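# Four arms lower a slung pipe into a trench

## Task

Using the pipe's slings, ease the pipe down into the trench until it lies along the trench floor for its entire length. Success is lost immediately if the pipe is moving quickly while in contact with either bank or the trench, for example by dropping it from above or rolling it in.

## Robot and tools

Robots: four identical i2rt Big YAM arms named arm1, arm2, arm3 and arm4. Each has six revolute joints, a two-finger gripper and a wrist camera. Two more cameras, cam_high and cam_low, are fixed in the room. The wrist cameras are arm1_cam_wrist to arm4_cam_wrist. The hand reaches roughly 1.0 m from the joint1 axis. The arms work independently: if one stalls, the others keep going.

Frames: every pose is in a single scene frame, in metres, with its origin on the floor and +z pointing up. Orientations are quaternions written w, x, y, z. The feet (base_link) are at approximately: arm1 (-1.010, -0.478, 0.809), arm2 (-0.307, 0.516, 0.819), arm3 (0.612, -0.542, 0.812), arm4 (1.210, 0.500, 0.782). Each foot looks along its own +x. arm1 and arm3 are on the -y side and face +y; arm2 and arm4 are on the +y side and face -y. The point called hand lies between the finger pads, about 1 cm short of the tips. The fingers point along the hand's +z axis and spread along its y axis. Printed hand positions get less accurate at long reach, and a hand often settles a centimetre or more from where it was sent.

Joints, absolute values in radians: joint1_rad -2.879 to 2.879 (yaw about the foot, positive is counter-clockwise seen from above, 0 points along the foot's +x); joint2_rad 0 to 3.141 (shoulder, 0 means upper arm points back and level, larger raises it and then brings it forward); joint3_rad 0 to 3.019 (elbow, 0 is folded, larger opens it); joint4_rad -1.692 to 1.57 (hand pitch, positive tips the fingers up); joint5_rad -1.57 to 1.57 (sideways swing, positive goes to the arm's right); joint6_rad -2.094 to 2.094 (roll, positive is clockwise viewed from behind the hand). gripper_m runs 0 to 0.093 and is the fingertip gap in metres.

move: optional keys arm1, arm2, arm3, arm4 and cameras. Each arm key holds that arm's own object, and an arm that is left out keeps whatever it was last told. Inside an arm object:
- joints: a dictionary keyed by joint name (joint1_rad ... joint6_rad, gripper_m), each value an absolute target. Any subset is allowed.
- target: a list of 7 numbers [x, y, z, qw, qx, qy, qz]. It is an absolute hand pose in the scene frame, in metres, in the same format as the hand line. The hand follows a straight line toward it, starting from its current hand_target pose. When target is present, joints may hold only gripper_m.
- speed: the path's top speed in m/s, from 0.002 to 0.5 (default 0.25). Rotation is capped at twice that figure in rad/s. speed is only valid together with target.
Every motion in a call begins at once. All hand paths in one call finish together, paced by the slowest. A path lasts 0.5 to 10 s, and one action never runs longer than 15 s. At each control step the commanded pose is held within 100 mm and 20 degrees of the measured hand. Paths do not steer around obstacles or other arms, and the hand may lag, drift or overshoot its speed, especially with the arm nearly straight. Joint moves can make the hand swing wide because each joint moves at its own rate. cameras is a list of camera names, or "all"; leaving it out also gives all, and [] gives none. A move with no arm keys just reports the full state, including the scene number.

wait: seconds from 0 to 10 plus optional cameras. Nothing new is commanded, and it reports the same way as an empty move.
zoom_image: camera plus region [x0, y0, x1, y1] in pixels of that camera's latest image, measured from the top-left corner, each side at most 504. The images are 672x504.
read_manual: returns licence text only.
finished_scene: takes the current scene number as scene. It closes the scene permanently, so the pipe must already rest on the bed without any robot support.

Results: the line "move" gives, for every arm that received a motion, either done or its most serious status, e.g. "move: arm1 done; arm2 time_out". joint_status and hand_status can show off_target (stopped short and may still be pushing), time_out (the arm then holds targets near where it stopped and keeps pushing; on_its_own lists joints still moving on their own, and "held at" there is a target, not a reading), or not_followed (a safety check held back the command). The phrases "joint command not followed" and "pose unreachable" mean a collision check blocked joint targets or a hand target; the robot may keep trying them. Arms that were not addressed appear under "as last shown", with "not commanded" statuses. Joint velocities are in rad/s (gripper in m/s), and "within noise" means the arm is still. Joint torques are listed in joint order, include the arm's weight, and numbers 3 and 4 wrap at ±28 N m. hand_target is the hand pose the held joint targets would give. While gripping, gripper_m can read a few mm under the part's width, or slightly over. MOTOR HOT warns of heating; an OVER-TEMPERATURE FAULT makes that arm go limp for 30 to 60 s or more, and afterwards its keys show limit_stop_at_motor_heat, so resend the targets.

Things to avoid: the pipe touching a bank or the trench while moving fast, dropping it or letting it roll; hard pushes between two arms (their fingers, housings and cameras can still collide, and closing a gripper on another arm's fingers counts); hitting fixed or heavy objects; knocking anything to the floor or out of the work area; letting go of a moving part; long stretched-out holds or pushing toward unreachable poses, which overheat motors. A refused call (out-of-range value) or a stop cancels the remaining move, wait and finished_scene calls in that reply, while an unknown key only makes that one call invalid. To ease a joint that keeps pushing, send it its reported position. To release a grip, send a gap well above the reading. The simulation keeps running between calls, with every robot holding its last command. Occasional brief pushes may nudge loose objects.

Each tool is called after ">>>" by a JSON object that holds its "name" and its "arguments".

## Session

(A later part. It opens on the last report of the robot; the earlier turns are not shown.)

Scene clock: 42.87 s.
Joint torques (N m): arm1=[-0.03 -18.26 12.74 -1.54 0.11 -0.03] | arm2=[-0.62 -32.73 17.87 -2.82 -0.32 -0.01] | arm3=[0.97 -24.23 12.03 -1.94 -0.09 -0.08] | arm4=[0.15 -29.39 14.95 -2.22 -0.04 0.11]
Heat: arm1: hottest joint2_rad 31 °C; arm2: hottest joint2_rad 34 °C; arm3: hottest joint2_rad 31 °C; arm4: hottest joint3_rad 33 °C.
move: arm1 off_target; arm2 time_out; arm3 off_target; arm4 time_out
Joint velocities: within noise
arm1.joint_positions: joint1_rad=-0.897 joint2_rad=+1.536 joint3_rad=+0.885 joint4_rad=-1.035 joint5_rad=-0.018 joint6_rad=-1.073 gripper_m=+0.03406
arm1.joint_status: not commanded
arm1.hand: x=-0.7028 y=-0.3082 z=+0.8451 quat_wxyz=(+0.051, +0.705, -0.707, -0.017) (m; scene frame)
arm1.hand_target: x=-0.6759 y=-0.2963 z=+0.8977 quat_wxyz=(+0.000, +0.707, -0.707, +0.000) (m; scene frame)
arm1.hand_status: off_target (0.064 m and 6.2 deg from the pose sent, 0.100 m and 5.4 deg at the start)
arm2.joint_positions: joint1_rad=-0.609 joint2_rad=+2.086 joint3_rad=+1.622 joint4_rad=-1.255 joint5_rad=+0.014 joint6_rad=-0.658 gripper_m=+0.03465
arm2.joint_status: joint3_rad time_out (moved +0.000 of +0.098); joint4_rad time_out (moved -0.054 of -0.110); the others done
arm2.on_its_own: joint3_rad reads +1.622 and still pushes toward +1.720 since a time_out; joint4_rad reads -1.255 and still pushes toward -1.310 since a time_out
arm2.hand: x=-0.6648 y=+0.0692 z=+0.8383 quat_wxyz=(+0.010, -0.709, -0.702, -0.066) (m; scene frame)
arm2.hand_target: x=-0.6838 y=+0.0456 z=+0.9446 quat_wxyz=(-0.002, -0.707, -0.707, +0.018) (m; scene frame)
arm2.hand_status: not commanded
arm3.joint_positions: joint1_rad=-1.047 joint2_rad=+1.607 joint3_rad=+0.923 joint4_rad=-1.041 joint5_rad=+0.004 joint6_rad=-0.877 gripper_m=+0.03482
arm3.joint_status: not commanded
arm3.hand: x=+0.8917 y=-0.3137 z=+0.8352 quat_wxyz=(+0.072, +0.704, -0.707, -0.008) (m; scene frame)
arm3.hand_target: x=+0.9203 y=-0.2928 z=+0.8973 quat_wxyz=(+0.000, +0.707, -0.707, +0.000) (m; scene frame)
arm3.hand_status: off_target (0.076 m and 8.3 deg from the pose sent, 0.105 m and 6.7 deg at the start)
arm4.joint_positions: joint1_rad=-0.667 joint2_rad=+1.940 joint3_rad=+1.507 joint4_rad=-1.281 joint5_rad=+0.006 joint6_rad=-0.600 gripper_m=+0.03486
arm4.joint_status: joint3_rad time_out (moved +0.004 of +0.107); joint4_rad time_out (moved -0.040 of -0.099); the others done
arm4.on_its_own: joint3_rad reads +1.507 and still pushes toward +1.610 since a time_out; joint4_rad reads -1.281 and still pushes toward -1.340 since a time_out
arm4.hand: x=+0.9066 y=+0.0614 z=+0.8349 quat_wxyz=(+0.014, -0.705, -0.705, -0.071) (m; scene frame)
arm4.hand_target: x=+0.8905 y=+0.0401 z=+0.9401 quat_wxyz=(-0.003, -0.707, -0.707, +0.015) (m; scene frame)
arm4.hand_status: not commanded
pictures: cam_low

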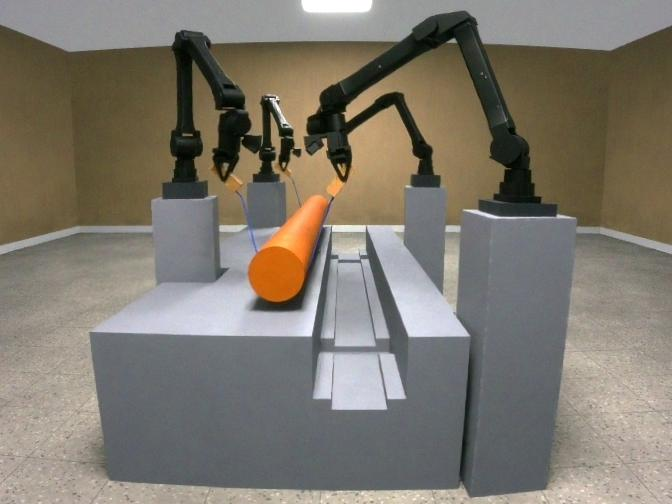

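>>> {"name": "move", "arguments": {"arm1": {"target":[-0.670,-0.172,0.917,0,0.7071,-0.7071,0],"speed":0.09}, "arm2": {"target":[-0.693,0.165,0.935,0,0.7071,0.7071,0],"speed":0.09}, "arm3": {"target":[0.922,-0.165,0.920,0,0.7071,-0.7071,0],"speed":0.09}, "arm4": {"target":[0.890,0.165,0.94,0,0.7071,0.7071,0],"speed":0.09}, "cameras": ["cam_low"]}}

>>> {"name": "move", "arguments": {"arm1": {"target":[-0.668,-0.053,0.925,0,0.7071,-0.7071,0],"speed":0.09}, "arm2": {"target":[-0.695,0.25,0.91,0,0.7071,0.7071,0],"speed":0.09}, "arm3": {"target":[0.922,-0.040,0.93,0,0.7071,-0.7071,0],"speed":0.09}, "arm4": {"target":[0.888,0.255,0.92,0,0.7071,0.7071,0],"speed":0.09}, "cameras": ["cam_low","cam_high"]}}

>>> {"name": "zoom_image", "arguments": {"camera": "cam_low", "region": [230, 150, 450, 420]}}

Scene clock: 50.40 s.
Joint torques (N m): arm1=[-1.2 -19.14 14.32 -1.31 -0.11 -0.07] | arm2=[-2.32 -28.63 11.84 -1.43 -0.17 -0.09] | arm3=[0.73 -26.05 13.12 -1.65 -0.16 -0.06] | arm4=[-0.91 -24.82 10.03 -0.9 -0.02 -0.15]
Heat: arm1: hottest joint3_rad 33 °C; arm2: hottest joint2_rad 37 °C; arm3: hottest joint2_rad 32 °C; arm4: hottest joint3_rad 35 °C.
move: arm1 off_target; arm2 off_target; arm3 off_target; arm4 off_target
Joint velocities: within noise
arm1.joint_positions: joint1_rad=-0.662 joint2_rad=+1.661 joint3_rad=+1.101 joint4_rad=-1.117 joint5_rad=-0.015 joint6_rad=-0.842 gripper_m=+0.03406
arm1.joint_status: not commanded
arm1.hand: x=-0.6990 y=-0.1950 z=+0.8628 quat_wxyz=(+0.051, +0.706, -0.706, -0.002) (m; scene frame)
arm1.hand_target: x=-0.6731 y=-0.1749 z=+0.9166 quat_wxyz=(-0.001, +0.707, -0.707, +0.000) (m; scene frame)
arm1.hand_status: off_target (0.066 m and 5.8 deg from the pose sent, 0.157 m and 6.2 deg at the start)
arm2.joint_positions: joint1_rad=-0.741 joint2_rad=+1.892 joint3_rad=+1.385 joint4_rad=-1.207 joint5_rad=+0.016 joint6_rad=-0.802 gripper_m=+0.03465
arm2.joint_status: not commanded
arm2.hand: x=-0.6717 y=+0.1686 z=+0.8638 quat_wxyz=(+0.001, -0.705, -0.706, -0.065) (m; scene frame)
arm2.hand_target: x=-0.6904 y=+0.1670 z=+0.9317 quat_wxyz=(+0.001, -0.707, -0.707, +0.000) (m; scene frame)
arm2.hand_status: off_target (0.074 m and 7.4 deg from the pose sent, 0.139 m and 7.6 deg at the start; pose on its path clipped on 17 of 75 steps)
arm3.joint_positions: joint1_rad=-0.845 joint2_rad=+1.767 joint3_rad=+1.205 joint4_rad=-1.150 joint5_rad=+0.004 joint6_rad=-0.682 gripper_m=+0.03482
arm3.joint_status: not commanded
arm3.hand: x=+0.8958 y=-0.1931 z=+0.8559 quat_wxyz=(+0.065, +0.707, -0.705, +0.007) (m; scene frame)
arm3.hand_target: x=+0.9188 y=-0.1690 z=+0.9194 quat_wxyz=(+0.000, +0.707, -0.707, +0.000) (m; scene frame)
arm3.hand_status: off_target (0.075 m and 7.5 deg from the pose sent, 0.174 m and 8.3 deg at the start)
arm4.joint_positions: joint1_rad=-0.803 joint2_rad=+1.699 joint3_rad=+1.256 joint4_rad=-1.265 joint5_rad=+0.010 joint6_rad=-0.728 gripper_m=+0.03486
arm4.joint_status: not commanded
arm4.hand: x=+0.9059 y=+0.1690 z=+0.8698 quat_wxyz=(+0.006, -0.708, -0.703, -0.068) (m; scene frame)
arm4.hand_target: x=+0.8925 y=+0.1671 z=+0.9361 quat_wxyz=(+0.002, -0.707, -0.707, +0.000) (m; scene frame)
arm4.hand_status: off_target (0.072 m and 7.9 deg from the pose sent, 0.148 m and 8.3 deg at the start; pose on its path clipped on 10 of 75 steps)
pictures: cam_low

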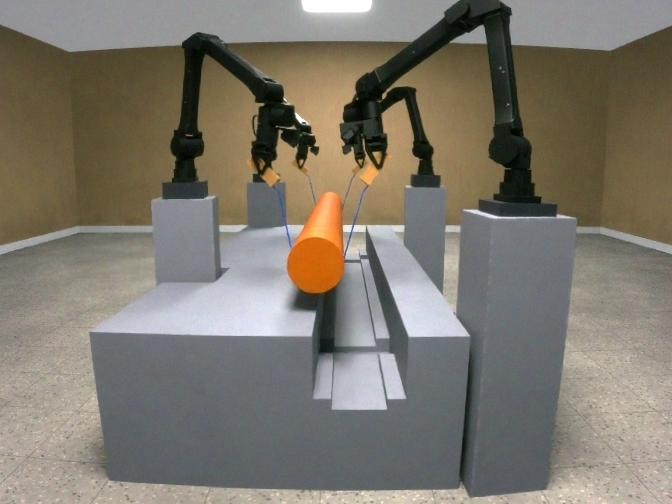

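Scene clock: 52.97 s.
Joint torques (N m): arm1=[-0.44 -23.88 15.39 -1.14 -0.17 -0.03] | arm2=[-2.2 -25.11 11.32 -1.18 -0.18 -0.09] | arm3=[0.97 -32.21 13.96 -1.58 -0.21 0] | arm4=[-0.91 -21.01 9.96 -0.73 -0.04 -0.16]
Heat: arm1: hottest joint3_rad 34 °C; arm2: hottest joint2_rad 37 °C; arm3: hottest joint2_rad 32 °C; arm4: hottest joint3_rad 35 °C.
move: arm1 off_target; arm2 off_target; arm3 off_target; arm4 off_target
Joint velocities: within noise
arm1.joint_positions: joint1_rad=-0.503 joint2_rad=+1.876 joint3_rad=+1.383 joint4_rad=-1.209 joint5_rad=-0.013 joint6_rad=-0.682 gripper_m=+0.03406
arm1.joint_status: not commanded
arm1.hand: x=-0.6947 y=-0.0848 z=+0.8543 quat_wxyz=(+0.064, +0.705, -0.706, +0.009) (m; scene frame)
arm1.hand_target: x=-0.6721 y=-0.0580 z=+0.9248 quat_wxyz=(-0.001, +0.707, -0.707, +0.000) (m; scene frame)
arm1.hand_status: off_target (0.082 m and 7.4 deg from the pose sent, 0.158 m and 5.8 deg at the start)
arm2.joint_positions: joint1_rad=-0.879 joint2_rad=+1.779 joint3_rad=+1.187 joint4_rad=-1.111 joint5_rad=+0.017 joint6_rad=-0.940 gripper_m=+0.03465
arm2.joint_status: not commanded
arm2.hand: x=-0.6730 y=+0.2534 z=+0.8526 quat_wxyz=(-0.007, -0.705, -0.706, -0.060) (m; scene frame)
arm2.hand_target: x=-0.6929 y=+0.2512 z=+0.9076 quat_wxyz=(+0.001, -0.707, -0.707, +0.000) (m; scene frame)
arm2.hand_status: off_target (0.062 m and 6.9 deg from the pose sent, 0.097 m and 7.4 deg at the start)
arm3.joint_positions: joint1_rad=-0.713 joint2_rad=+2.020 joint3_rad=+1.566 joint4_rad=-1.280 joint5_rad=+0.004 joint6_rad=-0.550 gripper_m=+0.03482
arm3.joint_status: not commanded
arm3.hand: x=+0.8996 y=-0.0736 z=+0.8475 quat_wxyz=(+0.074, +0.706, -0.704, +0.019) (m; scene frame)
arm3.hand_target: x=+0.9182 y=-0.0463 z=+0.9293 quat_wxyz=(+0.000, +0.707, -0.707, +0.000) (m; scene frame)
arm3.hand_status: off_target (0.092 m and 8.8 deg from the pose sent, 0.172 m and 7.5 deg at the start)
arm4.joint_positions: joint1_rad=-0.962 joint2_rad=+1.556 joint3_rad=+1.055 joint4_rad=-1.200 joint5_rad=+0.010 joint6_rad=-0.887 gripper_m=+0.03486
arm4.joint_status: not commanded
arm4.hand: x=+0.9059 y=+0.2600 z=+0.8621 quat_wxyz=(-0.004, -0.708, -0.703, -0.066) (m; scene frame)
arm4.hand_target: x=+0.8902 y=+0.2563 z=+0.9171 quat_wxyz=(+0.002, -0.707, -0.707, +0.000) (m; scene frame)
arm4.hand_status: off_target (0.061 m and 7.6 deg from the pose sent, 0.101 m and 7.9 deg at the start)
pictures: cam_high, cam_low

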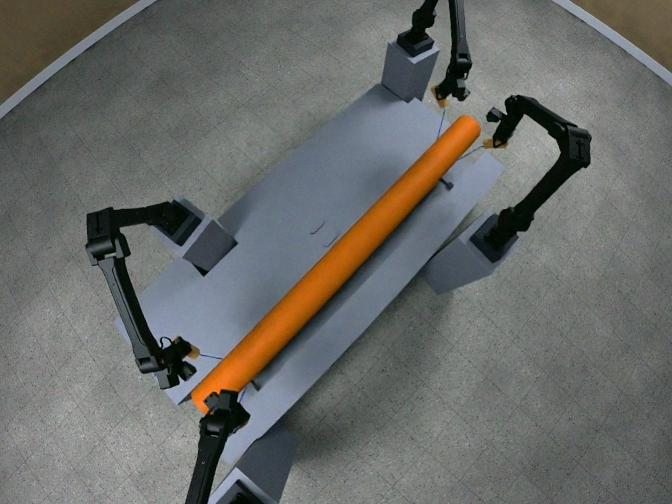

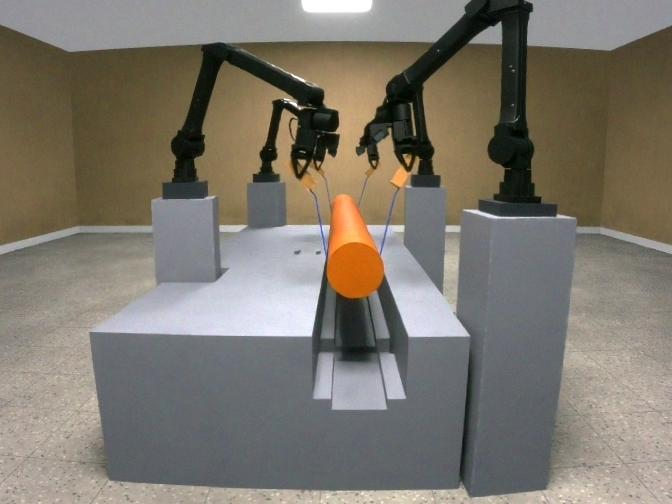

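Scaled by 1.867.

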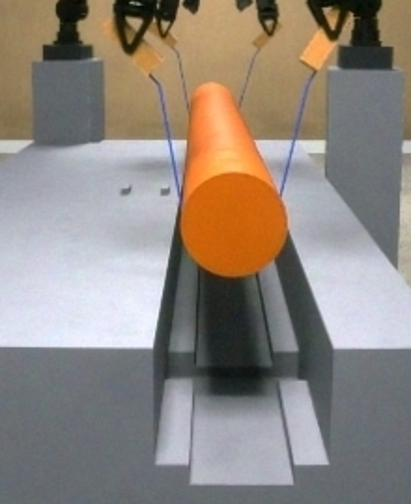

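>>> {"name": "move", "arguments": {"arm1": {"target":[-0.670,-0.039,0.82,0,0.7071,-0.7071,0],"speed":0.08}, "arm2": {"target":[-0.696,0.245,0.79,0,0.7071,0.7071,0],"speed":0.08}, "arm3": {"target":[0.920,-0.037,0.827,0,0.7071,-0.7071,0],"speed":0.08}, "arm4": {"target":[0.887,0.240,0.795,0,0.7071,0.7071,0],"speed":0.08}, "cameras": ["cam_low"]}}

>>> {"name": "zoom_image", "arguments": {"camera": "cam_low", "region": [230, 150, 450, 420]}}

Scene clock: 59.33 s.
Joint torques (N m): arm1=[-0.56 -26.17 9.61 0.03 -0.2 0.04] | arm2=[-1.96 -23.41 8.96 -0.84 -0.36 -0.05] | arm3=[1.2 -34.02 9.11 -0.65 -0.24 0] | arm4=[0.56 -19.31 7.72 -0.32 -0.17 0.11]
Heat: arm1: hottest joint3_rad 35 °C; arm2: hottest joint2_rad 37 °C; arm3: hottest joint3_rad 34 °C; arm4: hottest joint3_rad 35 °C.
move: arm1 off_target; arm2 off_target; arm3 off_target; arm4 off_target
Joint velocities: within noise
arm1.joint_positions: joint1_rad=-0.483 joint2_rad=+2.030 joint3_rad=+1.374 joint4_rad=-1.016 joint5_rad=-0.013 joint6_rad=-0.665 gripper_m=+0.03406
arm1.joint_status: not commanded
arm1.hand: x=-0.6869 y=-0.0603 z=+0.7695 quat_wxyz=(+0.049, +0.707, -0.705, +0.008) (m; scene frame)
arm1.hand_target: x=-0.6713 y=-0.0407 z=+0.8194 quat_wxyz=(+0.000, +0.707, -0.707, +0.000) (m; scene frame)
arm1.hand_status: off_target (0.057 m and 5.7 deg from the pose sent, 0.062 m and 7.4 deg at the start)
arm2.joint_positions: joint1_rad=-0.879 joint2_rad=+1.941 joint3_rad=+1.088 joint4_rad=-0.824 joint5_rad=+0.020 joint6_rad=-0.941 gripper_m=+0.03465
arm2.joint_status: not commanded
arm2.hand: x=-0.6702 y=+0.2545 z=+0.7490 quat_wxyz=(-0.004, -0.705, -0.707, -0.048) (m; scene frame)
arm2.hand_target: x=-0.6948 y=+0.2459 z=+0.7891 quat_wxyz=(+0.001, -0.707, -0.707, +0.000) (m; scene frame)
arm2.hand_status: off_target (0.049 m and 5.5 deg from the pose sent, 0.067 m and 6.9 deg at the start)
arm3.joint_positions: joint1_rad=-0.712 joint2_rad=+2.142 joint3_rad=+1.510 joint4_rad=-1.077 joint5_rad=+0.004 joint6_rad=-0.547 gripper_m=+0.03482
arm3.joint_status: not commanded
arm3.hand: x=+0.9031 y=-0.0663 z=+0.7586 quat_wxyz=(+0.062, +0.706, -0.706, +0.016) (m; scene frame)
arm3.hand_target: x=+0.9182 y=-0.0401 z=+0.8256 quat_wxyz=(+0.000, +0.707, -0.707, +0.000) (m; scene frame)
arm3.hand_status: off_target (0.076 m and 7.4 deg from the pose sent, 0.047 m and 8.8 deg at the start)
arm4.joint_positions: joint1_rad=-0.958 joint2_rad=+1.725 joint3_rad=+0.926 joint4_rad=-0.872 joint5_rad=+0.010 joint6_rad=-0.887 gripper_m=+0.03486
arm4.joint_status: not commanded
arm4.hand: x=+0.9060 y=+0.2573 z=+0.7551 quat_wxyz=(-0.003, -0.708, -0.705, -0.051) (m; scene frame)
arm4.hand_target: x=+0.8882 y=+0.2410 z=+0.7937 quat_wxyz=(+0.000, -0.707, -0.707, +0.000) (m; scene frame)
arm4.hand_status: off_target (0.047 m and 5.8 deg from the pose sent, 0.072 m and 7.6 deg at the start)
pictures: cam_low

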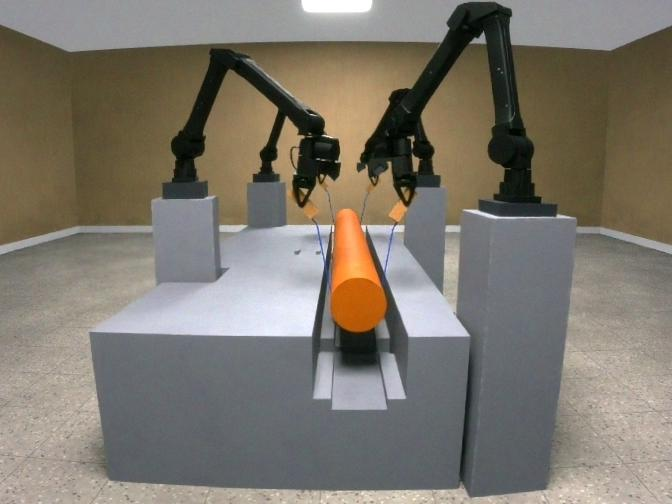

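Scaled by 1.867.

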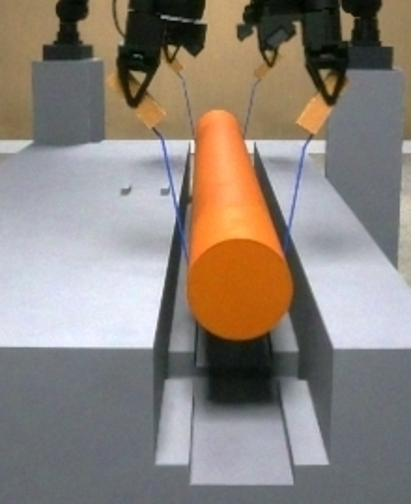

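>>> {"name": "move", "arguments": {"arm1": {"target":[-0.669,-0.036,0.735,0,0.7071,-0.7071,0],"speed":0.08}, "arm2": {"target":[-0.697,0.243,0.712,0,0.7071,0.7071,0],"speed":0.08}, "arm3": {"target":[0.921,-0.033,0.748,0,0.7071,-0.7071,0],"speed":0.08}, "arm4": {"target":[0.886,0.240,0.716,0,0.7071,0.7071,0],"speed":0.08}, "cameras": ["cam_low"]}}

>>> {"name": "move", "arguments": {"arm1": {"target":[-0.669,-0.034,0.66,0,0.7071,-0.7071,0],"speed":0.07}, "arm2": {"target":[-0.697,0.243,0.64,0,0.7071,0.7071,0],"speed":0.07}, "arm3": {"target":[0.922,-0.025,0.673,0,0.7071,-0.7071,0],"speed":0.07}, "arm4": {"target":[0.886,0.242,0.64,0,0.7071,0.7071,0],"speed":0.07}, "cameras": ["cam_low"]}}

>>> {"name": "zoom_image", "arguments": {"camera": "cam_low", "region": [230, 150, 450, 420]}}

Scene clock: 64.63 s.
Joint torques (N m): arm1=[-1.08 -26.46 7.91 0.16 -0.21 0.01] | arm2=[-1.96 -24.29 6.89 -0.79 -0.37 -0.04] | arm3=[1.26 -34.2 7.84 -0.61 -0.24 0.02] | arm4=[0.38 -19.84 5.63 -0.17 -0.14 0.09]
Heat: arm1: hottest joint3_rad 36 °C; arm2: hottest joint2_rad 37 °C; arm3: hottest joint3_rad 34 °C; arm4: hottest joint3_rad 34 °C.
move: arm1 off_target; arm2 off_target; arm3 off_target; arm4 off_target
Joint velocities: within noise
arm1.joint_positions: joint1_rad=-0.481 joint2_rad=+2.164 joint3_rad=+1.348 joint4_rad=-0.845 joint5_rad=-0.013 joint6_rad=-0.662 gripper_m=+0.03406
arm1.joint_status: not commanded
arm1.hand: x=-0.6861 y=-0.0598 z=+0.6909 quat_wxyz=(+0.044, +0.707, -0.706, +0.007) (m; scene frame)
arm1.hand_target: x=-0.6700 y=-0.0374 z=+0.7345 quat_wxyz=(+0.000, +0.707, -0.707, +0.000) (m; scene frame)
arm1.hand_status: off_target (0.053 m and 5.1 deg from the pose sent, 0.046 m and 5.7 deg at the start)
arm2.joint_positions: joint1_rad=-0.879 joint2_rad=+2.102 joint3_rad=+1.076 joint4_rad=-0.644 joint5_rad=+0.020 joint6_rad=-0.941 gripper_m=+0.03465
arm2.joint_status: not commanded
arm2.hand: x=-0.6691 y=+0.2541 z=+0.6735 quat_wxyz=(-0.003, -0.705, -0.707, -0.044) (m; scene frame)
arm2.hand_target: x=-0.6959 y=+0.2439 z=+0.7109 quat_wxyz=(+0.001, -0.707, -0.707, +0.000) (m; scene frame)
arm2.hand_status: off_target (0.049 m and 5.1 deg from the pose sent, 0.047 m and 5.5 deg at the start)
arm3.joint_positions: joint1_rad=-0.711 joint2_rad=+2.261 joint3_rad=+1.485 joint4_rad=-0.926 joint5_rad=+0.004 joint6_rad=-0.545 gripper_m=+0.03482
arm3.joint_status: not commanded
arm3.hand: x=+0.9019 y=-0.0671 z=+0.6835 quat_wxyz=(+0.059, +0.705, -0.706, +0.015) (m; scene frame)
arm3.hand_target: x=+0.9194 y=-0.0357 z=+0.7469 quat_wxyz=(+0.000, +0.707, -0.707, +0.000) (m; scene frame)
arm3.hand_status: off_target (0.075 m and 7.0 deg from the pose sent, 0.039 m and 7.4 deg at the start)
arm4.joint_positions: joint1_rad=-0.958 joint2_rad=+1.888 joint3_rad=+0.887 joint4_rad=-0.658 joint5_rad=+0.010 joint6_rad=-0.887 gripper_m=+0.03486
arm4.joint_status: not commanded
arm4.hand: x=+0.9063 y=+0.2571 z=+0.6817 quat_wxyz=(-0.002, -0.708, -0.705, -0.045) (m; scene frame)
arm4.hand_target: x=+0.8868 y=+0.2408 z=+0.7149 quat_wxyz=(+0.000, -0.707, -0.707, +0.000) (m; scene frame)
arm4.hand_status: off_target (0.043 m and 5.2 deg from the pose sent, 0.047 m and 5.8 deg at the start)
pictures: cam_low

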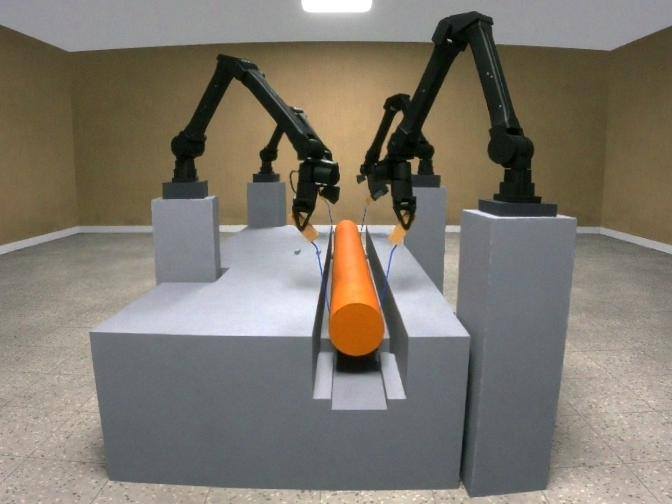

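Scene clock: 66.27 s.
Joint torques (N m): arm1=[-0.56 -26.46 7.21 -0.18 -0.17 0] | arm2=[-2.02 -23.47 6.64 -1.02 -0.36 -0.05] | arm3=[1.61 -33.73 8.79 -0.73 -0.24 0] | arm4=[-0.03 -20.31 3.93 -0.18 -0.11 0.04]
Heat: arm1: hottest joint3_rad 36 °C; arm2: hottest joint2_rad 37 °C; arm3: hottest joint3_rad 34 °C; arm4: hottest joint3_rad 34 °C.
move: arm1 off_target; arm2 off_target; arm3 off_target; arm4 off_target
Joint velocities: within noise
arm1.joint_positions: joint1_rad=-0.475 joint2_rad=+2.298 joint3_rad=+1.345 joint4_rad=-0.704 joint5_rad=-0.013 joint6_rad=-0.657 gripper_m=+0.03406
arm1.joint_status: not commanded
arm1.hand: x=-0.6906 y=-0.0625 z=+0.6191 quat_wxyz=(+0.042, +0.707, -0.706, +0.007) (m; scene frame)
arm1.hand_target: x=-0.6700 y=-0.0353 z=+0.6599 quat_wxyz=(+0.000, +0.707, -0.707, +0.000) (m; scene frame)
arm1.hand_status: off_target (0.054 m and 4.9 deg from the pose sent, 0.044 m and 5.1 deg at the start)
arm2.joint_positions: joint1_rad=-0.879 joint2_rad=+2.255 joint3_rad=+1.076 joint4_rad=-0.489 joint5_rad=+0.020 joint6_rad=-0.942 gripper_m=+0.03465
arm2.joint_status: not commanded
arm2.hand: x=-0.6614 y=+0.2587 z=+0.6056 quat_wxyz=(-0.003, -0.705, -0.708, -0.043) (m; scene frame)
arm2.hand_target: x=-0.6958 y=+0.2441 z=+0.6396 quat_wxyz=(+0.001, -0.707, -0.707, +0.000) (m; scene frame)
arm2.hand_status: off_target (0.052 m and 4.9 deg from the pose sent, 0.045 m and 5.1 deg at the start)
arm3.joint_positions: joint1_rad=-0.708 joint2_rad=+2.389 joint3_rad=+1.479 joint4_rad=-0.803 joint5_rad=+0.004 joint6_rad=-0.538 gripper_m=+0.03482
arm3.joint_status: not commanded
arm3.hand: x=+0.8944 y=-0.0755 z=+0.6100 quat_wxyz=(+0.064, +0.704, -0.707, +0.017) (m; scene frame)
arm3.hand_target: x=+0.9198 y=-0.0286 z=+0.6736 quat_wxyz=(+0.000, +0.707, -0.707, +0.000) (m; scene frame)
arm3.hand_status: off_target (0.085 m and 7.6 deg from the pose sent, 0.048 m and 7.0 deg at the start)
arm4.joint_positions: joint1_rad=-0.958 joint2_rad=+2.072 joint3_rad=+0.882 joint4_rad=-0.457 joint5_rad=+0.009 joint6_rad=-0.887 gripper_m=+0.03486
arm4.joint_status: not commanded
arm4.hand: x=+0.9086 y=+0.2583 z=+0.6092 quat_wxyz=(-0.002, -0.708, -0.705, -0.039) (m; scene frame)
arm4.hand_target: x=+0.8866 y=+0.2426 z=+0.6388 quat_wxyz=(+0.000, -0.707, -0.707, +0.000) (m; scene frame)
arm4.hand_status: off_target (0.042 m and 4.5 deg from the pose sent, 0.049 m and 5.2 deg at the start)
pictures: cam_low

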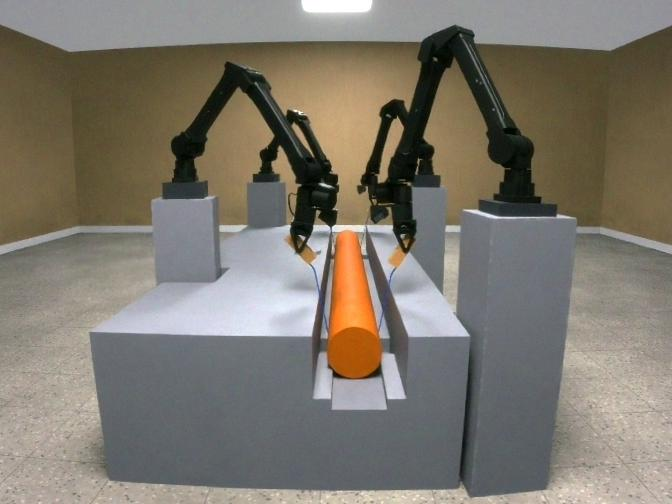

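Scaled by 1.867.

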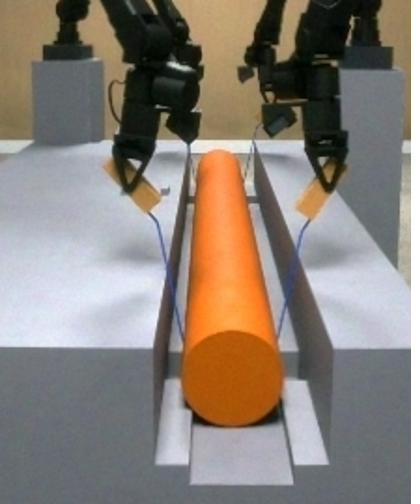

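>>> {"name": "move", "arguments": {"arm1": {"target":[-0.669,-0.034,0.65,0,0.7071,-0.7071,0],"speed":0.05}, "arm2": {"target":[-0.695,0.243,0.633,0,0.7071,0.7071,0],"speed":0.05}, "arm3": {"target":[0.926,-0.006,0.675,0,0.7071,-0.7071,0],"speed":0.05}, "arm4": {"target":[0.886,0.249,0.636,0,0.7071,0.7071,0],"speed":0.05}, "cameras": ["cam_low"]}}

>>> {"name": "zoom_image", "arguments": {"camera": "cam_low", "region": [230, 150, 450, 420]}}

Scene clock: 71.17 s.
Joint torques (N m): arm1=[-0.44 -25.47 7.61 -0.03 -0.22 0] | arm2=[-1.85 -23.36 6.45 -0.91 -0.36 -0.03] | arm3=[1.61 -34.43 9.73 -1.4 -0.25 0.01] | arm4=[-0.85 -19.9 3.41 -0.02 -0.1 -0.09]
Heat: arm1: hottest joint3_rad 36 °C; arm2: hottest joint2_rad 38 °C; arm3: hottest joint2_rad 34 °C; arm4: hottest joint3_rad 34 °C.
move: arm1 off_target; arm2 off_target; arm3 off_target; arm4 off_target
Joint velocities: within noise
arm1.joint_positions: joint1_rad=-0.475 joint2_rad=+2.309 joint3_rad=+1.345 joint4_rad=-0.687 joint5_rad=-0.013 joint6_rad=-0.656 gripper_m=+0.03406
arm1.joint_status: not commanded
arm1.hand: x=-0.6900 y=-0.0618 z=+0.6136 quat_wxyz=(+0.038, +0.707, -0.706, +0.007) (m; scene frame)
arm1.hand_target: x=-0.6699 y=-0.0352 z=+0.6501 quat_wxyz=(+0.000, +0.707, -0.707, +0.000) (m; scene frame)
arm1.hand_status: off_target (0.050 m and 4.5 deg from the pose sent, 0.047 m and 4.9 deg at the start)
arm2.joint_positions: joint1_rad=-0.879 joint2_rad=+2.264 joint3_rad=+1.076 joint4_rad=-0.475 joint5_rad=+0.020 joint6_rad=-0.942 gripper_m=+0.03465
arm2.joint_status: not commanded
arm2.hand: x=-0.6616 y=+0.2585 z=+0.6015 quat_wxyz=(-0.003, -0.705, -0.708, -0.040) (m; scene frame)
arm2.hand_target: x=-0.6940 y=+0.2440 z=+0.6328 quat_wxyz=(+0.001, -0.707, -0.707, +0.000) (m; scene frame)
arm2.hand_status: off_target (0.048 m and 4.7 deg from the pose sent, 0.046 m and 4.9 deg at the start)
arm3.joint_positions: joint1_rad=-0.698 joint2_rad=+2.419 joint3_rad=+1.541 joint4_rad=-0.828 joint5_rad=+0.004 joint6_rad=-0.529 gripper_m=+0.03482
arm3.joint_status: not commanded
arm3.hand: x=+0.8988 y=-0.0574 z=+0.6081 quat_wxyz=(+0.060, +0.704, -0.707, +0.017) (m; scene frame)
arm3.hand_target: x=+0.9237 y=-0.0100 z=+0.6755 quat_wxyz=(+0.000, +0.707, -0.707, +0.000) (m; scene frame)
arm3.hand_status: off_target (0.089 m and 7.2 deg from the pose sent, 0.100 m and 7.6 deg at the start)
arm4.joint_positions: joint1_rad=-0.958 joint2_rad=+2.074 joint3_rad=+0.876 joint4_rad=-0.446 joint5_rad=+0.010 joint6_rad=-0.889 gripper_m=+0.03486
arm4.joint_status: not commanded
arm4.hand: x=+0.9098 y=+0.2594 z=+0.6076 quat_wxyz=(-0.002, -0.707, -0.706, -0.038) (m; scene frame)
arm4.hand_target: x=+0.8866 y=+0.2497 z=+0.6348 quat_wxyz=(+0.001, -0.707, -0.707, +0.000) (m; scene frame)
arm4.hand_status: off_target (0.039 m and 4.4 deg from the pose sent, 0.036 m and 4.5 deg at the start)
pictures: cam_low

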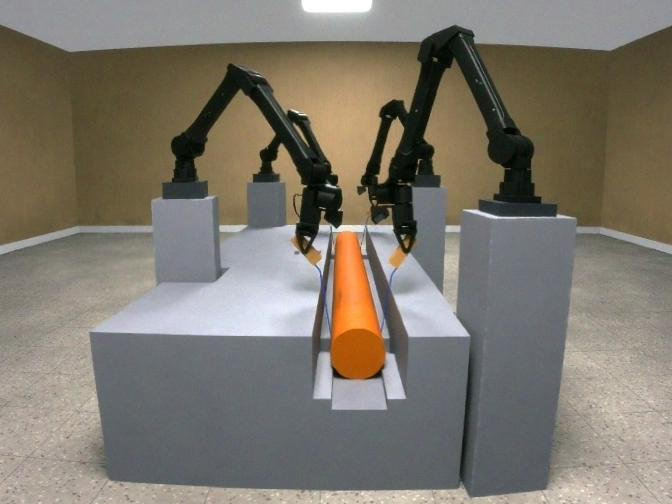

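Scaled by 1.867.

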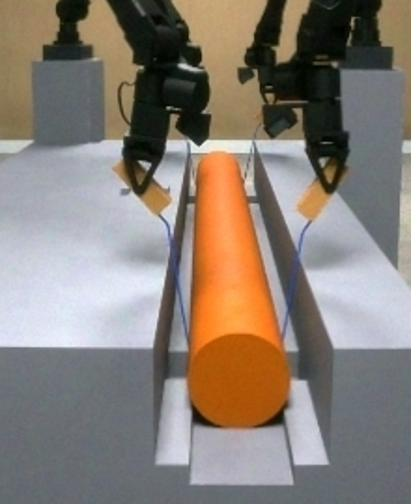

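Centered. Land and slack.

>>> {"name": "move", "arguments": {"arm1": {"target":[-0.669,-0.034,0.61,0,0.7071,-0.7071,0],"speed":0.04}, "arm2": {"target":[-0.694,0.243,0.595,0,0.7071,0.7071,0],"speed":0.04}, "arm3": {"target":[0.922,-0.018,0.622,0,0.7071,-0.7071,0],"speed":0.04}, "arm4": {"target":[0.888,0.243,0.592,0,0.7071,0.7071,0],"speed":0.04}, "cameras": ["cam_low"]}}

>>> {"name": "zoom_image", "arguments": {"camera": "cam_low", "region": [230, 150, 450, 420]}}

Scene clock: 75.30 s.
Joint torques (N m): arm1=[-0.44 -20.6 8.12 0.92 -0.16 0.06] | arm2=[-1.73 -18.84 6.68 -0.12 -0.29 0.04] | arm3=[1.03 -27.22 7.71 0.25 -0.23 -0.04] | arm4=[0.09 -13.92 4.71 0.65 -0.09 0.06]
Heat: arm1: hottest joint3_rad 36 °C; arm2: hottest joint2_rad 38 °C; arm3: hottest joint2_rad 35 °C; arm4: hottest joint3_rad 34 °C.
move: arm1 off_target; arm2 off_target; arm3 off_target; arm4 off_target
Joint velocities: within noise
arm1.joint_positions: joint1_rad=-0.475 joint2_rad=+2.331 joint3_rad=+1.356 joint4_rad=-0.643 joint5_rad=-0.014 joint6_rad=-0.656 gripper_m=+0.03406
arm1.joint_status: not commanded
arm1.hand: x=-0.6841 y=-0.0544 z=+0.6035 quat_wxyz=(+0.023, +0.708, -0.706, +0.004) (m; scene frame)
arm1.hand_target: x=-0.6693 y=-0.0345 z=+0.6110 quat_wxyz=(+0.000, +0.707, -0.707, +0.000) (m; scene frame)
arm1.hand_status: off_target (0.026 m and 2.6 deg from the pose sent, 0.035 m and 4.5 deg at the start)
arm2.joint_positions: joint1_rad=-0.881 joint2_rad=+2.302 joint3_rad=+1.096 joint4_rad=-0.428 joint5_rad=+0.017 joint6_rad=-0.949 gripper_m=+0.03465
arm2.joint_status: not commanded
arm2.hand: x=-0.6704 y=+0.2527 z=+0.5874 quat_wxyz=(-0.002, -0.705, -0.709, -0.025) (m; scene frame)
arm2.hand_target: x=-0.6936 y=+0.2435 z=+0.5957 quat_wxyz=(+0.000, -0.707, -0.707, +0.000) (m; scene frame)
arm2.hand_status: off_target (0.027 m and 2.9 deg from the pose sent, 0.036 m and 4.6 deg at the start)
arm3.joint_positions: joint1_rad=-0.698 joint2_rad=+2.419 joint3_rad=+1.554 joint4_rad=-0.767 joint5_rad=+0.004 joint6_rad=-0.529 gripper_m=+0.03482
arm3.joint_status: not commanded
arm3.hand: x=+0.9101 y=-0.0383 z=+0.6097 quat_wxyz=(+0.024, +0.705, -0.708, +0.007) (m; scene frame)
arm3.hand_target: x=+0.9217 y=-0.0187 z=+0.6227 quat_wxyz=(+0.000, +0.707, -0.707, +0.000) (m; scene frame)
arm3.hand_status: off_target (0.027 m and 2.9 deg from the pose sent, 0.048 m and 7.2 deg at the start)
arm4.joint_positions: joint1_rad=-0.958 joint2_rad=+2.122 joint3_rad=+0.880 joint4_rad=-0.368 joint5_rad=+0.008 joint6_rad=-0.889 gripper_m=+0.03486
arm4.joint_status: not commanded
arm4.hand: x=+0.9045 y=+0.2547 z=+0.5894 quat_wxyz=(-0.001, -0.708, -0.706, -0.020) (m; scene frame)
arm4.hand_target: x=+0.8882 y=+0.2433 z=+0.5927 quat_wxyz=(+0.000, -0.707, -0.707, +0.000) (m; scene frame)
arm4.hand_status: off_target (0.020 m and 2.3 deg from the pose sent, 0.031 m and 4.3 deg at the start)
pictures: cam_low

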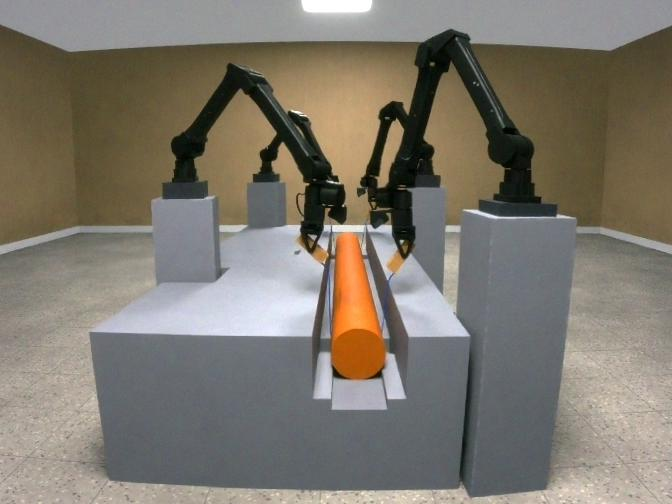

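Scaled by 1.867.

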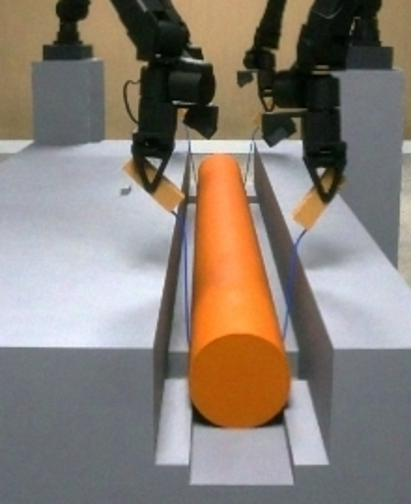

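>>> {"name": "move", "arguments": {"arm1": {"target":[-0.677,-0.085,0.54,0,0.7071,-0.7071,0],"speed":0.08}, "arm2": {"target":[-0.686,0.275,0.535,0,0.7071,0.7071,0],"speed":0.08}, "arm3": {"target":[0.911,-0.08,0.545,0,0.7071,-0.7071,0],"speed":0.08}, "arm4": {"target":[0.897,0.278,0.535,0,0.7071,0.7071,0],"speed":0.08}, "cameras": []}}

>>> {"name": "move", "arguments": {"arm1": {"target":[-0.675,-0.137,0.438,0,0.7071,-0.7071,0],"speed":0.06}, "arm2": {"target":[-0.686,0.302,0.459,0,0.7071,0.7071,0],"speed":0.06}, "arm3": {"target":[0.909,-0.132,0.438,0,0.7071,-0.7071,0],"speed":0.06}, "arm4": {"target":[0.897,0.304,0.459,0,0.7071,0.7071,0],"speed":0.06}, "cameras": ["cam_low"]}}

>>> {"name": "zoom_image", "arguments": {"camera": "cam_low", "region": [230, 150, 450, 420]}}

Scene clock: 82.20 s.
Joint torques (N m): arm1=[-1.38 -18.61 3.9 0.96 -0.14 -0.09] | arm2=[-1.44 -17.96 4.1 0.06 -0.24 0.07] | arm3=[0.44 -24.47 4.29 0.42 -0.23 -0.07] | arm4=[-0.44 -14.27 1.31 0.77 -0.09 -0.01]
Heat: arm1: hottest joint2_rad 35 °C; arm2: hottest joint2_rad 38 °C; arm3: hottest joint2_rad 35 °C; arm4: hottest joint3_rad 33 °C.
move: arm1 off_target; arm2 off_target; arm3 done; arm4 done
Joint velocities: within noise
arm1.joint_positions: joint1_rad=-0.514 joint2_rad=+2.407 joint3_rad=+1.302 joint4_rad=-0.450 joint5_rad=-0.015 joint6_rad=-0.689 gripper_m=+0.03406
arm1.joint_status: not commanded
arm1.hand: x=-0.6743 y=-0.0762 z=+0.5544 quat_wxyz=(-0.008, +0.706, -0.708, +0.000) (m; scene frame)
arm1.hand_target: x=-0.6773 y=-0.0851 z=+0.5405 quat_wxyz=(+0.000, +0.707, -0.707, +0.000) (m; scene frame)
arm1.hand_status: off_target (0.017 m and 1.0 deg from the pose sent, 0.071 m and 2.7 deg at the start)
arm2.joint_positions: joint1_rad=-0.934 joint2_rad=+2.424 joint3_rad=+1.096 joint4_rad=-0.282 joint5_rad=+0.016 joint6_rad=-0.999 gripper_m=+0.03465
arm2.joint_status: not commanded
arm2.hand: x=-0.6733 y=+0.2777 z=+0.5340 quat_wxyz=(-0.002, -0.706, -0.709, -0.014) (m; scene frame)
arm2.hand_target: x=-0.6858 y=+0.2752 z=+0.5352 quat_wxyz=(+0.000, -0.707, -0.707, +0.000) (m; scene frame)
arm2.hand_status: off_target (0.013 m and 1.6 deg from the pose sent, 0.059 m and 2.9 deg at the start)
arm3.joint_positions: joint1_rad=-0.730 joint2_rad=+2.474 joint3_rad=+1.422 joint4_rad=-0.533 joint5_rad=+0.004 joint6_rad=-0.566 gripper_m=+0.03482
arm3.joint_status: not commanded
arm3.hand: x=+0.9066 y=-0.0785 z=+0.5490 quat_wxyz=(+0.002, +0.707, -0.707, +0.001) (m; scene frame)
arm3.hand_target: x=+0.9110 y=-0.0800 z=+0.5451 quat_wxyz=(+0.000, +0.707, -0.707, +0.000) (m; scene frame)
arm3.hand_status: done (0.006 m and 0.3 deg from the pose sent, 0.077 m and 2.9 deg at the start)
arm4.joint_positions: joint1_rad=-1.010 joint2_rad=+2.267 joint3_rad=+0.875 joint4_rad=-0.190 joint5_rad=+0.008 joint6_rad=-0.940 gripper_m=+0.03486
arm4.joint_status: not commanded
arm4.hand: x=+0.9006 y=+0.2766 z=+0.5348 quat_wxyz=(+0.000, -0.708, -0.706, -0.007) (m; scene frame)
arm4.hand_target: x=+0.8970 y=+0.2780 z=+0.5351 quat_wxyz=(+0.000, -0.707, -0.707, +0.000) (m; scene frame)
arm4.hand_status: done (0.004 m and 0.8 deg from the pose sent, 0.060 m and 2.4 deg at the start)
pictures: none
No camera images: "cameras" was empty.

Scene clock: 84.70 s.
Joint torques (N m): arm1=[-0.67 -15.15 4.14 1.1 0.34 0.01] | arm2=[-0.5 -15.74 4.72 0.62 -0.32 0.14] | arm3=[0.56 -19.84 4.23 0.42 0.27 0.08] | arm4=[0.26 -12.22 1.81 0.84 0.09 0]
Heat: arm1: hottest joint2_rad 35 °C; arm2: hottest joint2_rad 38 °C; arm3: hottest joint2_rad 35 °C; arm4: hottest joint3_rad 33 °C.
move: arm1 off_target; arm2 off_target; arm3 off_target; arm4 off_target
Joint velocities: within noise
arm1.joint_positions: joint1_rad=-0.586 joint2_rad=+2.589 joint3_rad=+1.293 joint4_rad=-0.251 joint5_rad=-0.026 joint6_rad=-0.770 gripper_m=+0.03407
arm1.joint_status: not commanded
arm1.hand: x=-0.6700 y=-0.1253 z=+0.4662 quat_wxyz=(-0.013, +0.709, -0.705, -0.005) (m; scene frame)
arm1.hand_target: x=-0.6762 y=-0.1380 z=+0.4398 quat_wxyz=(+0.000, +0.707, -0.707, +0.000) (m; scene frame)
arm1.hand_status: off_target (0.031 m and 1.7 deg from the pose sent, 0.131 m and 1.0 deg at the start)
arm2.joint_positions: joint1_rad=-1.001 joint2_rad=+2.589 joint3_rad=+1.142 joint4_rad=-0.173 joint5_rad=+0.018 joint6_rad=-1.063 gripper_m=+0.03465
arm2.joint_status: not commanded
arm2.hand: x=-0.6712 y=+0.3115 z=+0.4681 quat_wxyz=(-0.004, -0.707, -0.707, -0.020) (m; scene frame)
arm2.hand_target: x=-0.6854 y=+0.3023 z=+0.4599 quat_wxyz=(+0.000, -0.707, -0.707, +0.000) (m; scene frame)
arm2.hand_status: off_target (0.020 m and 2.3 deg from the pose sent, 0.080 m and 1.6 deg at the start)
arm3.joint_positions: joint1_rad=-0.784 joint2_rad=+2.638 joint3_rad=+1.396 joint4_rad=-0.316 joint5_rad=-0.007 joint6_rad=-0.632 gripper_m=+0.03482
arm3.joint_status: not commanded
arm3.hand: x=+0.9096 y=-0.1207 z=+0.4612 quat_wxyz=(-0.010, +0.712, -0.702, -0.007) (m; scene frame)
arm3.hand_target: x=+0.9082 y=-0.1328 z=+0.4391 quat_wxyz=(+0.000, +0.707, -0.707, +0.000) (m; scene frame)
arm3.hand_status: off_target (0.026 m and 1.6 deg from the pose sent, 0.123 m and 0.3 deg at the start)
arm4.joint_positions: joint1_rad=-1.077 joint2_rad=+2.462 joint3_rad=+0.909 joint4_rad=-0.032 joint5_rad=+0.003 joint6_rad=-0.999 gripper_m=+0.03486
arm4.joint_status: not commanded
arm4.hand: x=+0.9031 y=+0.3071 z=+0.4670 quat_wxyz=(-0.003, -0.711, -0.703, -0.007) (m; scene frame)
arm4.hand_target: x=+0.8972 y=+0.3041 z=+0.4594 quat_wxyz=(+0.000, -0.707, -0.707, +0.000) (m; scene frame)
arm4.hand_status: off_target (0.011 m and 1.1 deg from the pose sent, 0.081 m and 0.8 deg at the start)
pictures: cam_low

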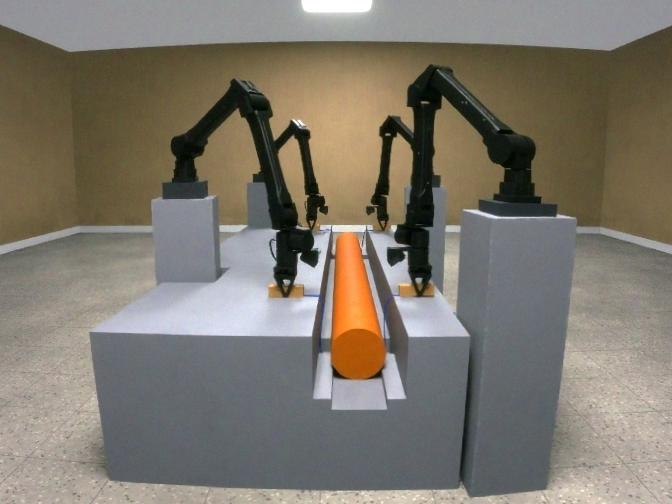

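Scaled by 1.867.

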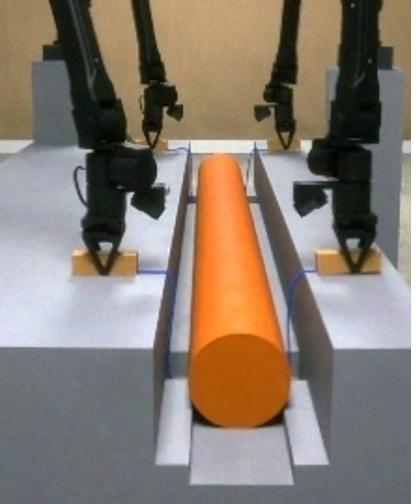

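>>> {"name": "move", "arguments": {"arm1": {"joints":{"gripper_m":0.085}}, "arm2": {"joints":{"gripper_m":0.085}}, "arm3": {"joints":{"gripper_m":0.085}}, "arm4": {"joints":{"gripper_m":0.085}}, "cameras": []}}

>>> {"name": "move", "arguments": {"arm1": {"target":[-0.672,-0.14,0.58,0,0.7071,-0.7071,0],"speed":0.15}, "arm2": {"target":[-0.675,0.31,0.58,0,0.7071,0.7071,0],"speed":0.15}, "arm3": {"target":[0.912,-0.132,0.58,0,0.7071,-0.7071,0],"speed":0.15}, "arm4": {"target":[0.903,0.31,0.58,0,0.7071,0.7071,0],"speed":0.15}, "cameras": ["cam_low","cam_high"]}}

>>> {"name": "zoom_image", "arguments": {"camera": "cam_low", "region": [230, 150, 450, 420]}}

Scene clock: 89.37 s.
Joint torques (N m): arm1=[-0.73 -16.73 2.85 0.76 -0.07 0.03] | arm2=[-0.5 -17.44 2.99 0.12 -0.17 0.14] | arm3=[0.97 -20.31 3.28 0.34 -0.25 0.08] | arm4=[0.15 -13.39 1.32 0.76 0.13 0.01]
Heat: arm1: hottest joint2_rad 35 °C; arm2: hottest joint2_rad 37 °C; arm3: hottest joint2_rad 35 °C; arm4: hottest joint3_rad 33 °C.
move: arm1 done; arm2 done; arm3 done; arm4 done
Joint velocities: within noise
arm1.joint_positions: joint1_rad=-0.587 joint2_rad=+2.607 joint3_rad=+1.309 joint4_rad=-0.247 joint5_rad=-0.016 joint6_rad=-0.769 gripper_m=+0.08492
arm1.joint_status: all done
arm1.hand: x=-0.6669 y=-0.1253 z=+0.4594 quat_wxyz=(-0.014, +0.709, -0.705, +0.000) (m; scene frame)
arm1.hand_target: x=-0.6762 y=-0.1379 z=+0.4398 quat_wxyz=(+0.000, +0.707, -0.707, +0.000) (m; scene frame)
arm1.hand_status: not commanded
arm2.joint_positions: joint1_rad=-1.001 joint2_rad=+2.605 joint3_rad=+1.162 joint4_rad=-0.159 joint5_rad=+0.014 joint6_rad=-1.063 gripper_m=+0.08494
arm2.joint_status: all done
arm2.hand: x=-0.6784 y=+0.3068 z=+0.4626 quat_wxyz=(-0.003, -0.707, -0.707, -0.010) (m; scene frame)
arm2.hand_target: x=-0.6855 y=+0.3022 z=+0.4600 quat_wxyz=(+0.000, -0.707, -0.707, +0.000) (m; scene frame)
arm2.hand_status: not commanded
arm3.joint_positions: joint1_rad=-0.789 joint2_rad=+2.641 joint3_rad=+1.410 joint4_rad=-0.314 joint5_rad=+0.005 joint6_rad=-0.631 gripper_m=+0.08491
arm3.joint_status: all done
arm3.hand: x=+0.9183 y=-0.1174 z=+0.4616 quat_wxyz=(-0.018, +0.709, -0.705, -0.002) (m; scene frame)
arm3.hand_target: x=+0.9083 y=-0.1326 z=+0.4393 quat_wxyz=(+0.000, +0.707, -0.707, +0.000) (m; scene frame)
arm3.hand_status: not commanded
arm4.joint_positions: joint1_rad=-1.076 joint2_rad=+2.474 joint3_rad=+0.915 joint4_rad=-0.029 joint5_rad=+0.001 joint6_rad=-1.000 gripper_m=+0.08487
arm4.joint_status: all done
arm4.hand: x=+0.9049 y=+0.3073 z=+0.4628 quat_wxyz=(-0.004, -0.710, -0.704, -0.009) (m; scene frame)
arm4.hand_target: x=+0.8973 y=+0.3041 z=+0.4593 quat_wxyz=(+0.000, -0.707, -0.707, +0.000) (m; scene frame)
arm4.hand_status: not commanded
pictures: none
No camera images: "cameras" was empty.

Scene clock: 90.97 s.
Joint torques (N m): arm1=[-1.32 -19.37 3.32 0.13 -0.07 -0.13] | arm2=[-0.5 -17.49 2.73 -0.91 -0.17 0.15] | arm3=[0.67 -23.82 3.62 -0.29 -0.25 0.02] | arm4=[-0.03 -13.8 1.54 -0.24 0.09 0]
Heat: arm1: hottest joint2_rad 35 °C; arm2: hottest joint2_rad 37 °C; arm3: hottest joint2_rad 35 °C; arm4: hottest joint3_rad 33 °C.
move: arm1 done; arm2 done; arm3 done; arm4 done
Joint velocities: within noise
arm1.joint_positions: joint1_rad=-0.596 joint2_rad=+2.305 joint3_rad=+1.149 joint4_rad=-0.405 joint5_rad=-0.016 joint6_rad=-0.773 gripper_m=+0.08493
arm1.joint_status: not commanded
arm1.hand: x=-0.6715 y=-0.1339 z=+0.5790 quat_wxyz=(-0.006, +0.707, -0.708, +0.000) (m; scene frame)
arm1.hand_target: x=-0.6721 y=-0.1399 z=+0.5800 quat_wxyz=(+0.000, +0.707, -0.707, +0.000) (m; scene frame)
arm1.hand_status: done (0.006 m and 0.7 deg from the pose sent, 0.122 m and 1.7 deg at the start)
arm2.joint_positions: joint1_rad=-1.001 joint2_rad=+2.290 joint3_rad=+0.985 joint4_rad=-0.265 joint5_rad=+0.014 joint6_rad=-1.063 gripper_m=+0.08496
arm2.joint_status: not commanded
arm2.hand: x=-0.6783 y=+0.3087 z=+0.5778 quat_wxyz=(+0.002, -0.707, -0.707, +0.005) (m; scene frame)
arm2.hand_target: x=-0.6751 y=+0.3099 z=+0.5800 quat_wxyz=(+0.000, -0.707, -0.707, +0.000) (m; scene frame)
arm2.hand_status: done (0.004 m and 0.6 deg from the pose sent, 0.117 m and 1.2 deg at the start)
arm3.joint_positions: joint1_rad=-0.789 joint2_rad=+2.355 joint3_rad=+1.248 joint4_rad=-0.470 joint5_rad=+0.005 joint6_rad=-0.631 gripper_m=+0.08492
arm3.joint_status: not commanded
arm3.hand: x=+0.9098 y=-0.1299 z=+0.5776 quat_wxyz=(-0.002, +0.710, -0.705, +0.001) (m; scene frame)
arm3.hand_target: x=+0.9121 y=-0.1320 z=+0.5801 quat_wxyz=(+0.000, +0.707, -0.707, +0.000) (m; scene frame)
arm3.hand_status: done (0.004 m and 0.5 deg from the pose sent, 0.120 m and 2.1 deg at the start)
arm4.joint_positions: joint1_rad=-1.076 joint2_rad=+2.126 joint3_rad=+0.772 joint4_rad=-0.209 joint5_rad=+0.003 joint6_rad=-1.002 gripper_m=+0.08491
arm4.joint_status: not commanded
arm4.hand: x=+0.9024 y=+0.3067 z=+0.5767 quat_wxyz=(+0.000, -0.710, -0.704, +0.003) (m; scene frame)
arm4.hand_target: x=+0.9031 y=+0.3100 z=+0.5799 quat_wxyz=(+0.000, -0.707, -0.707, +0.000) (m; scene frame)
arm4.hand_status: done (0.005 m and 0.6 deg from the pose sent, 0.117 m and 1.3 deg at the start)
pictures: cam_high, cam_low

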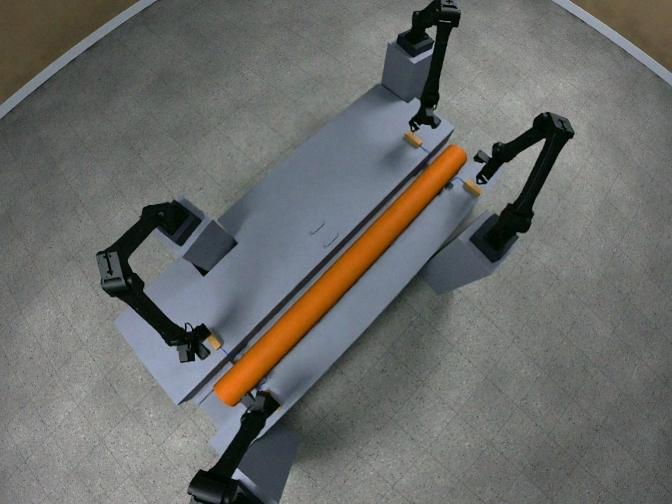

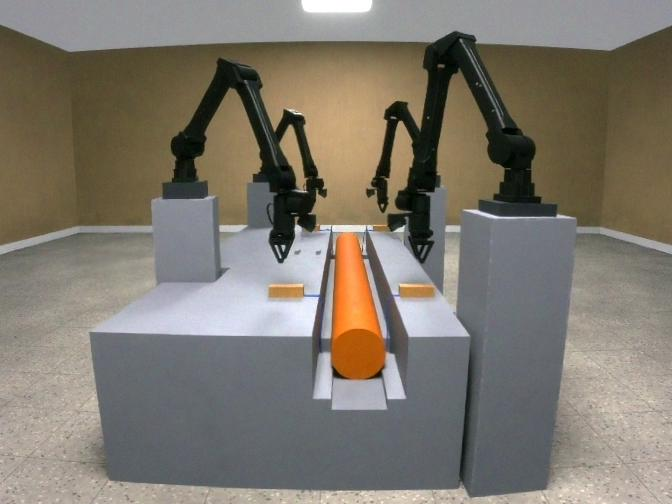

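Scaled by 1.867.

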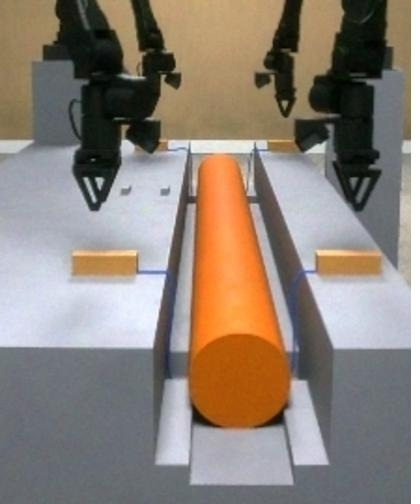

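>>> {"name": "finished_scene", "arguments": {"scene": 3}}

The scene is finished: the task was done.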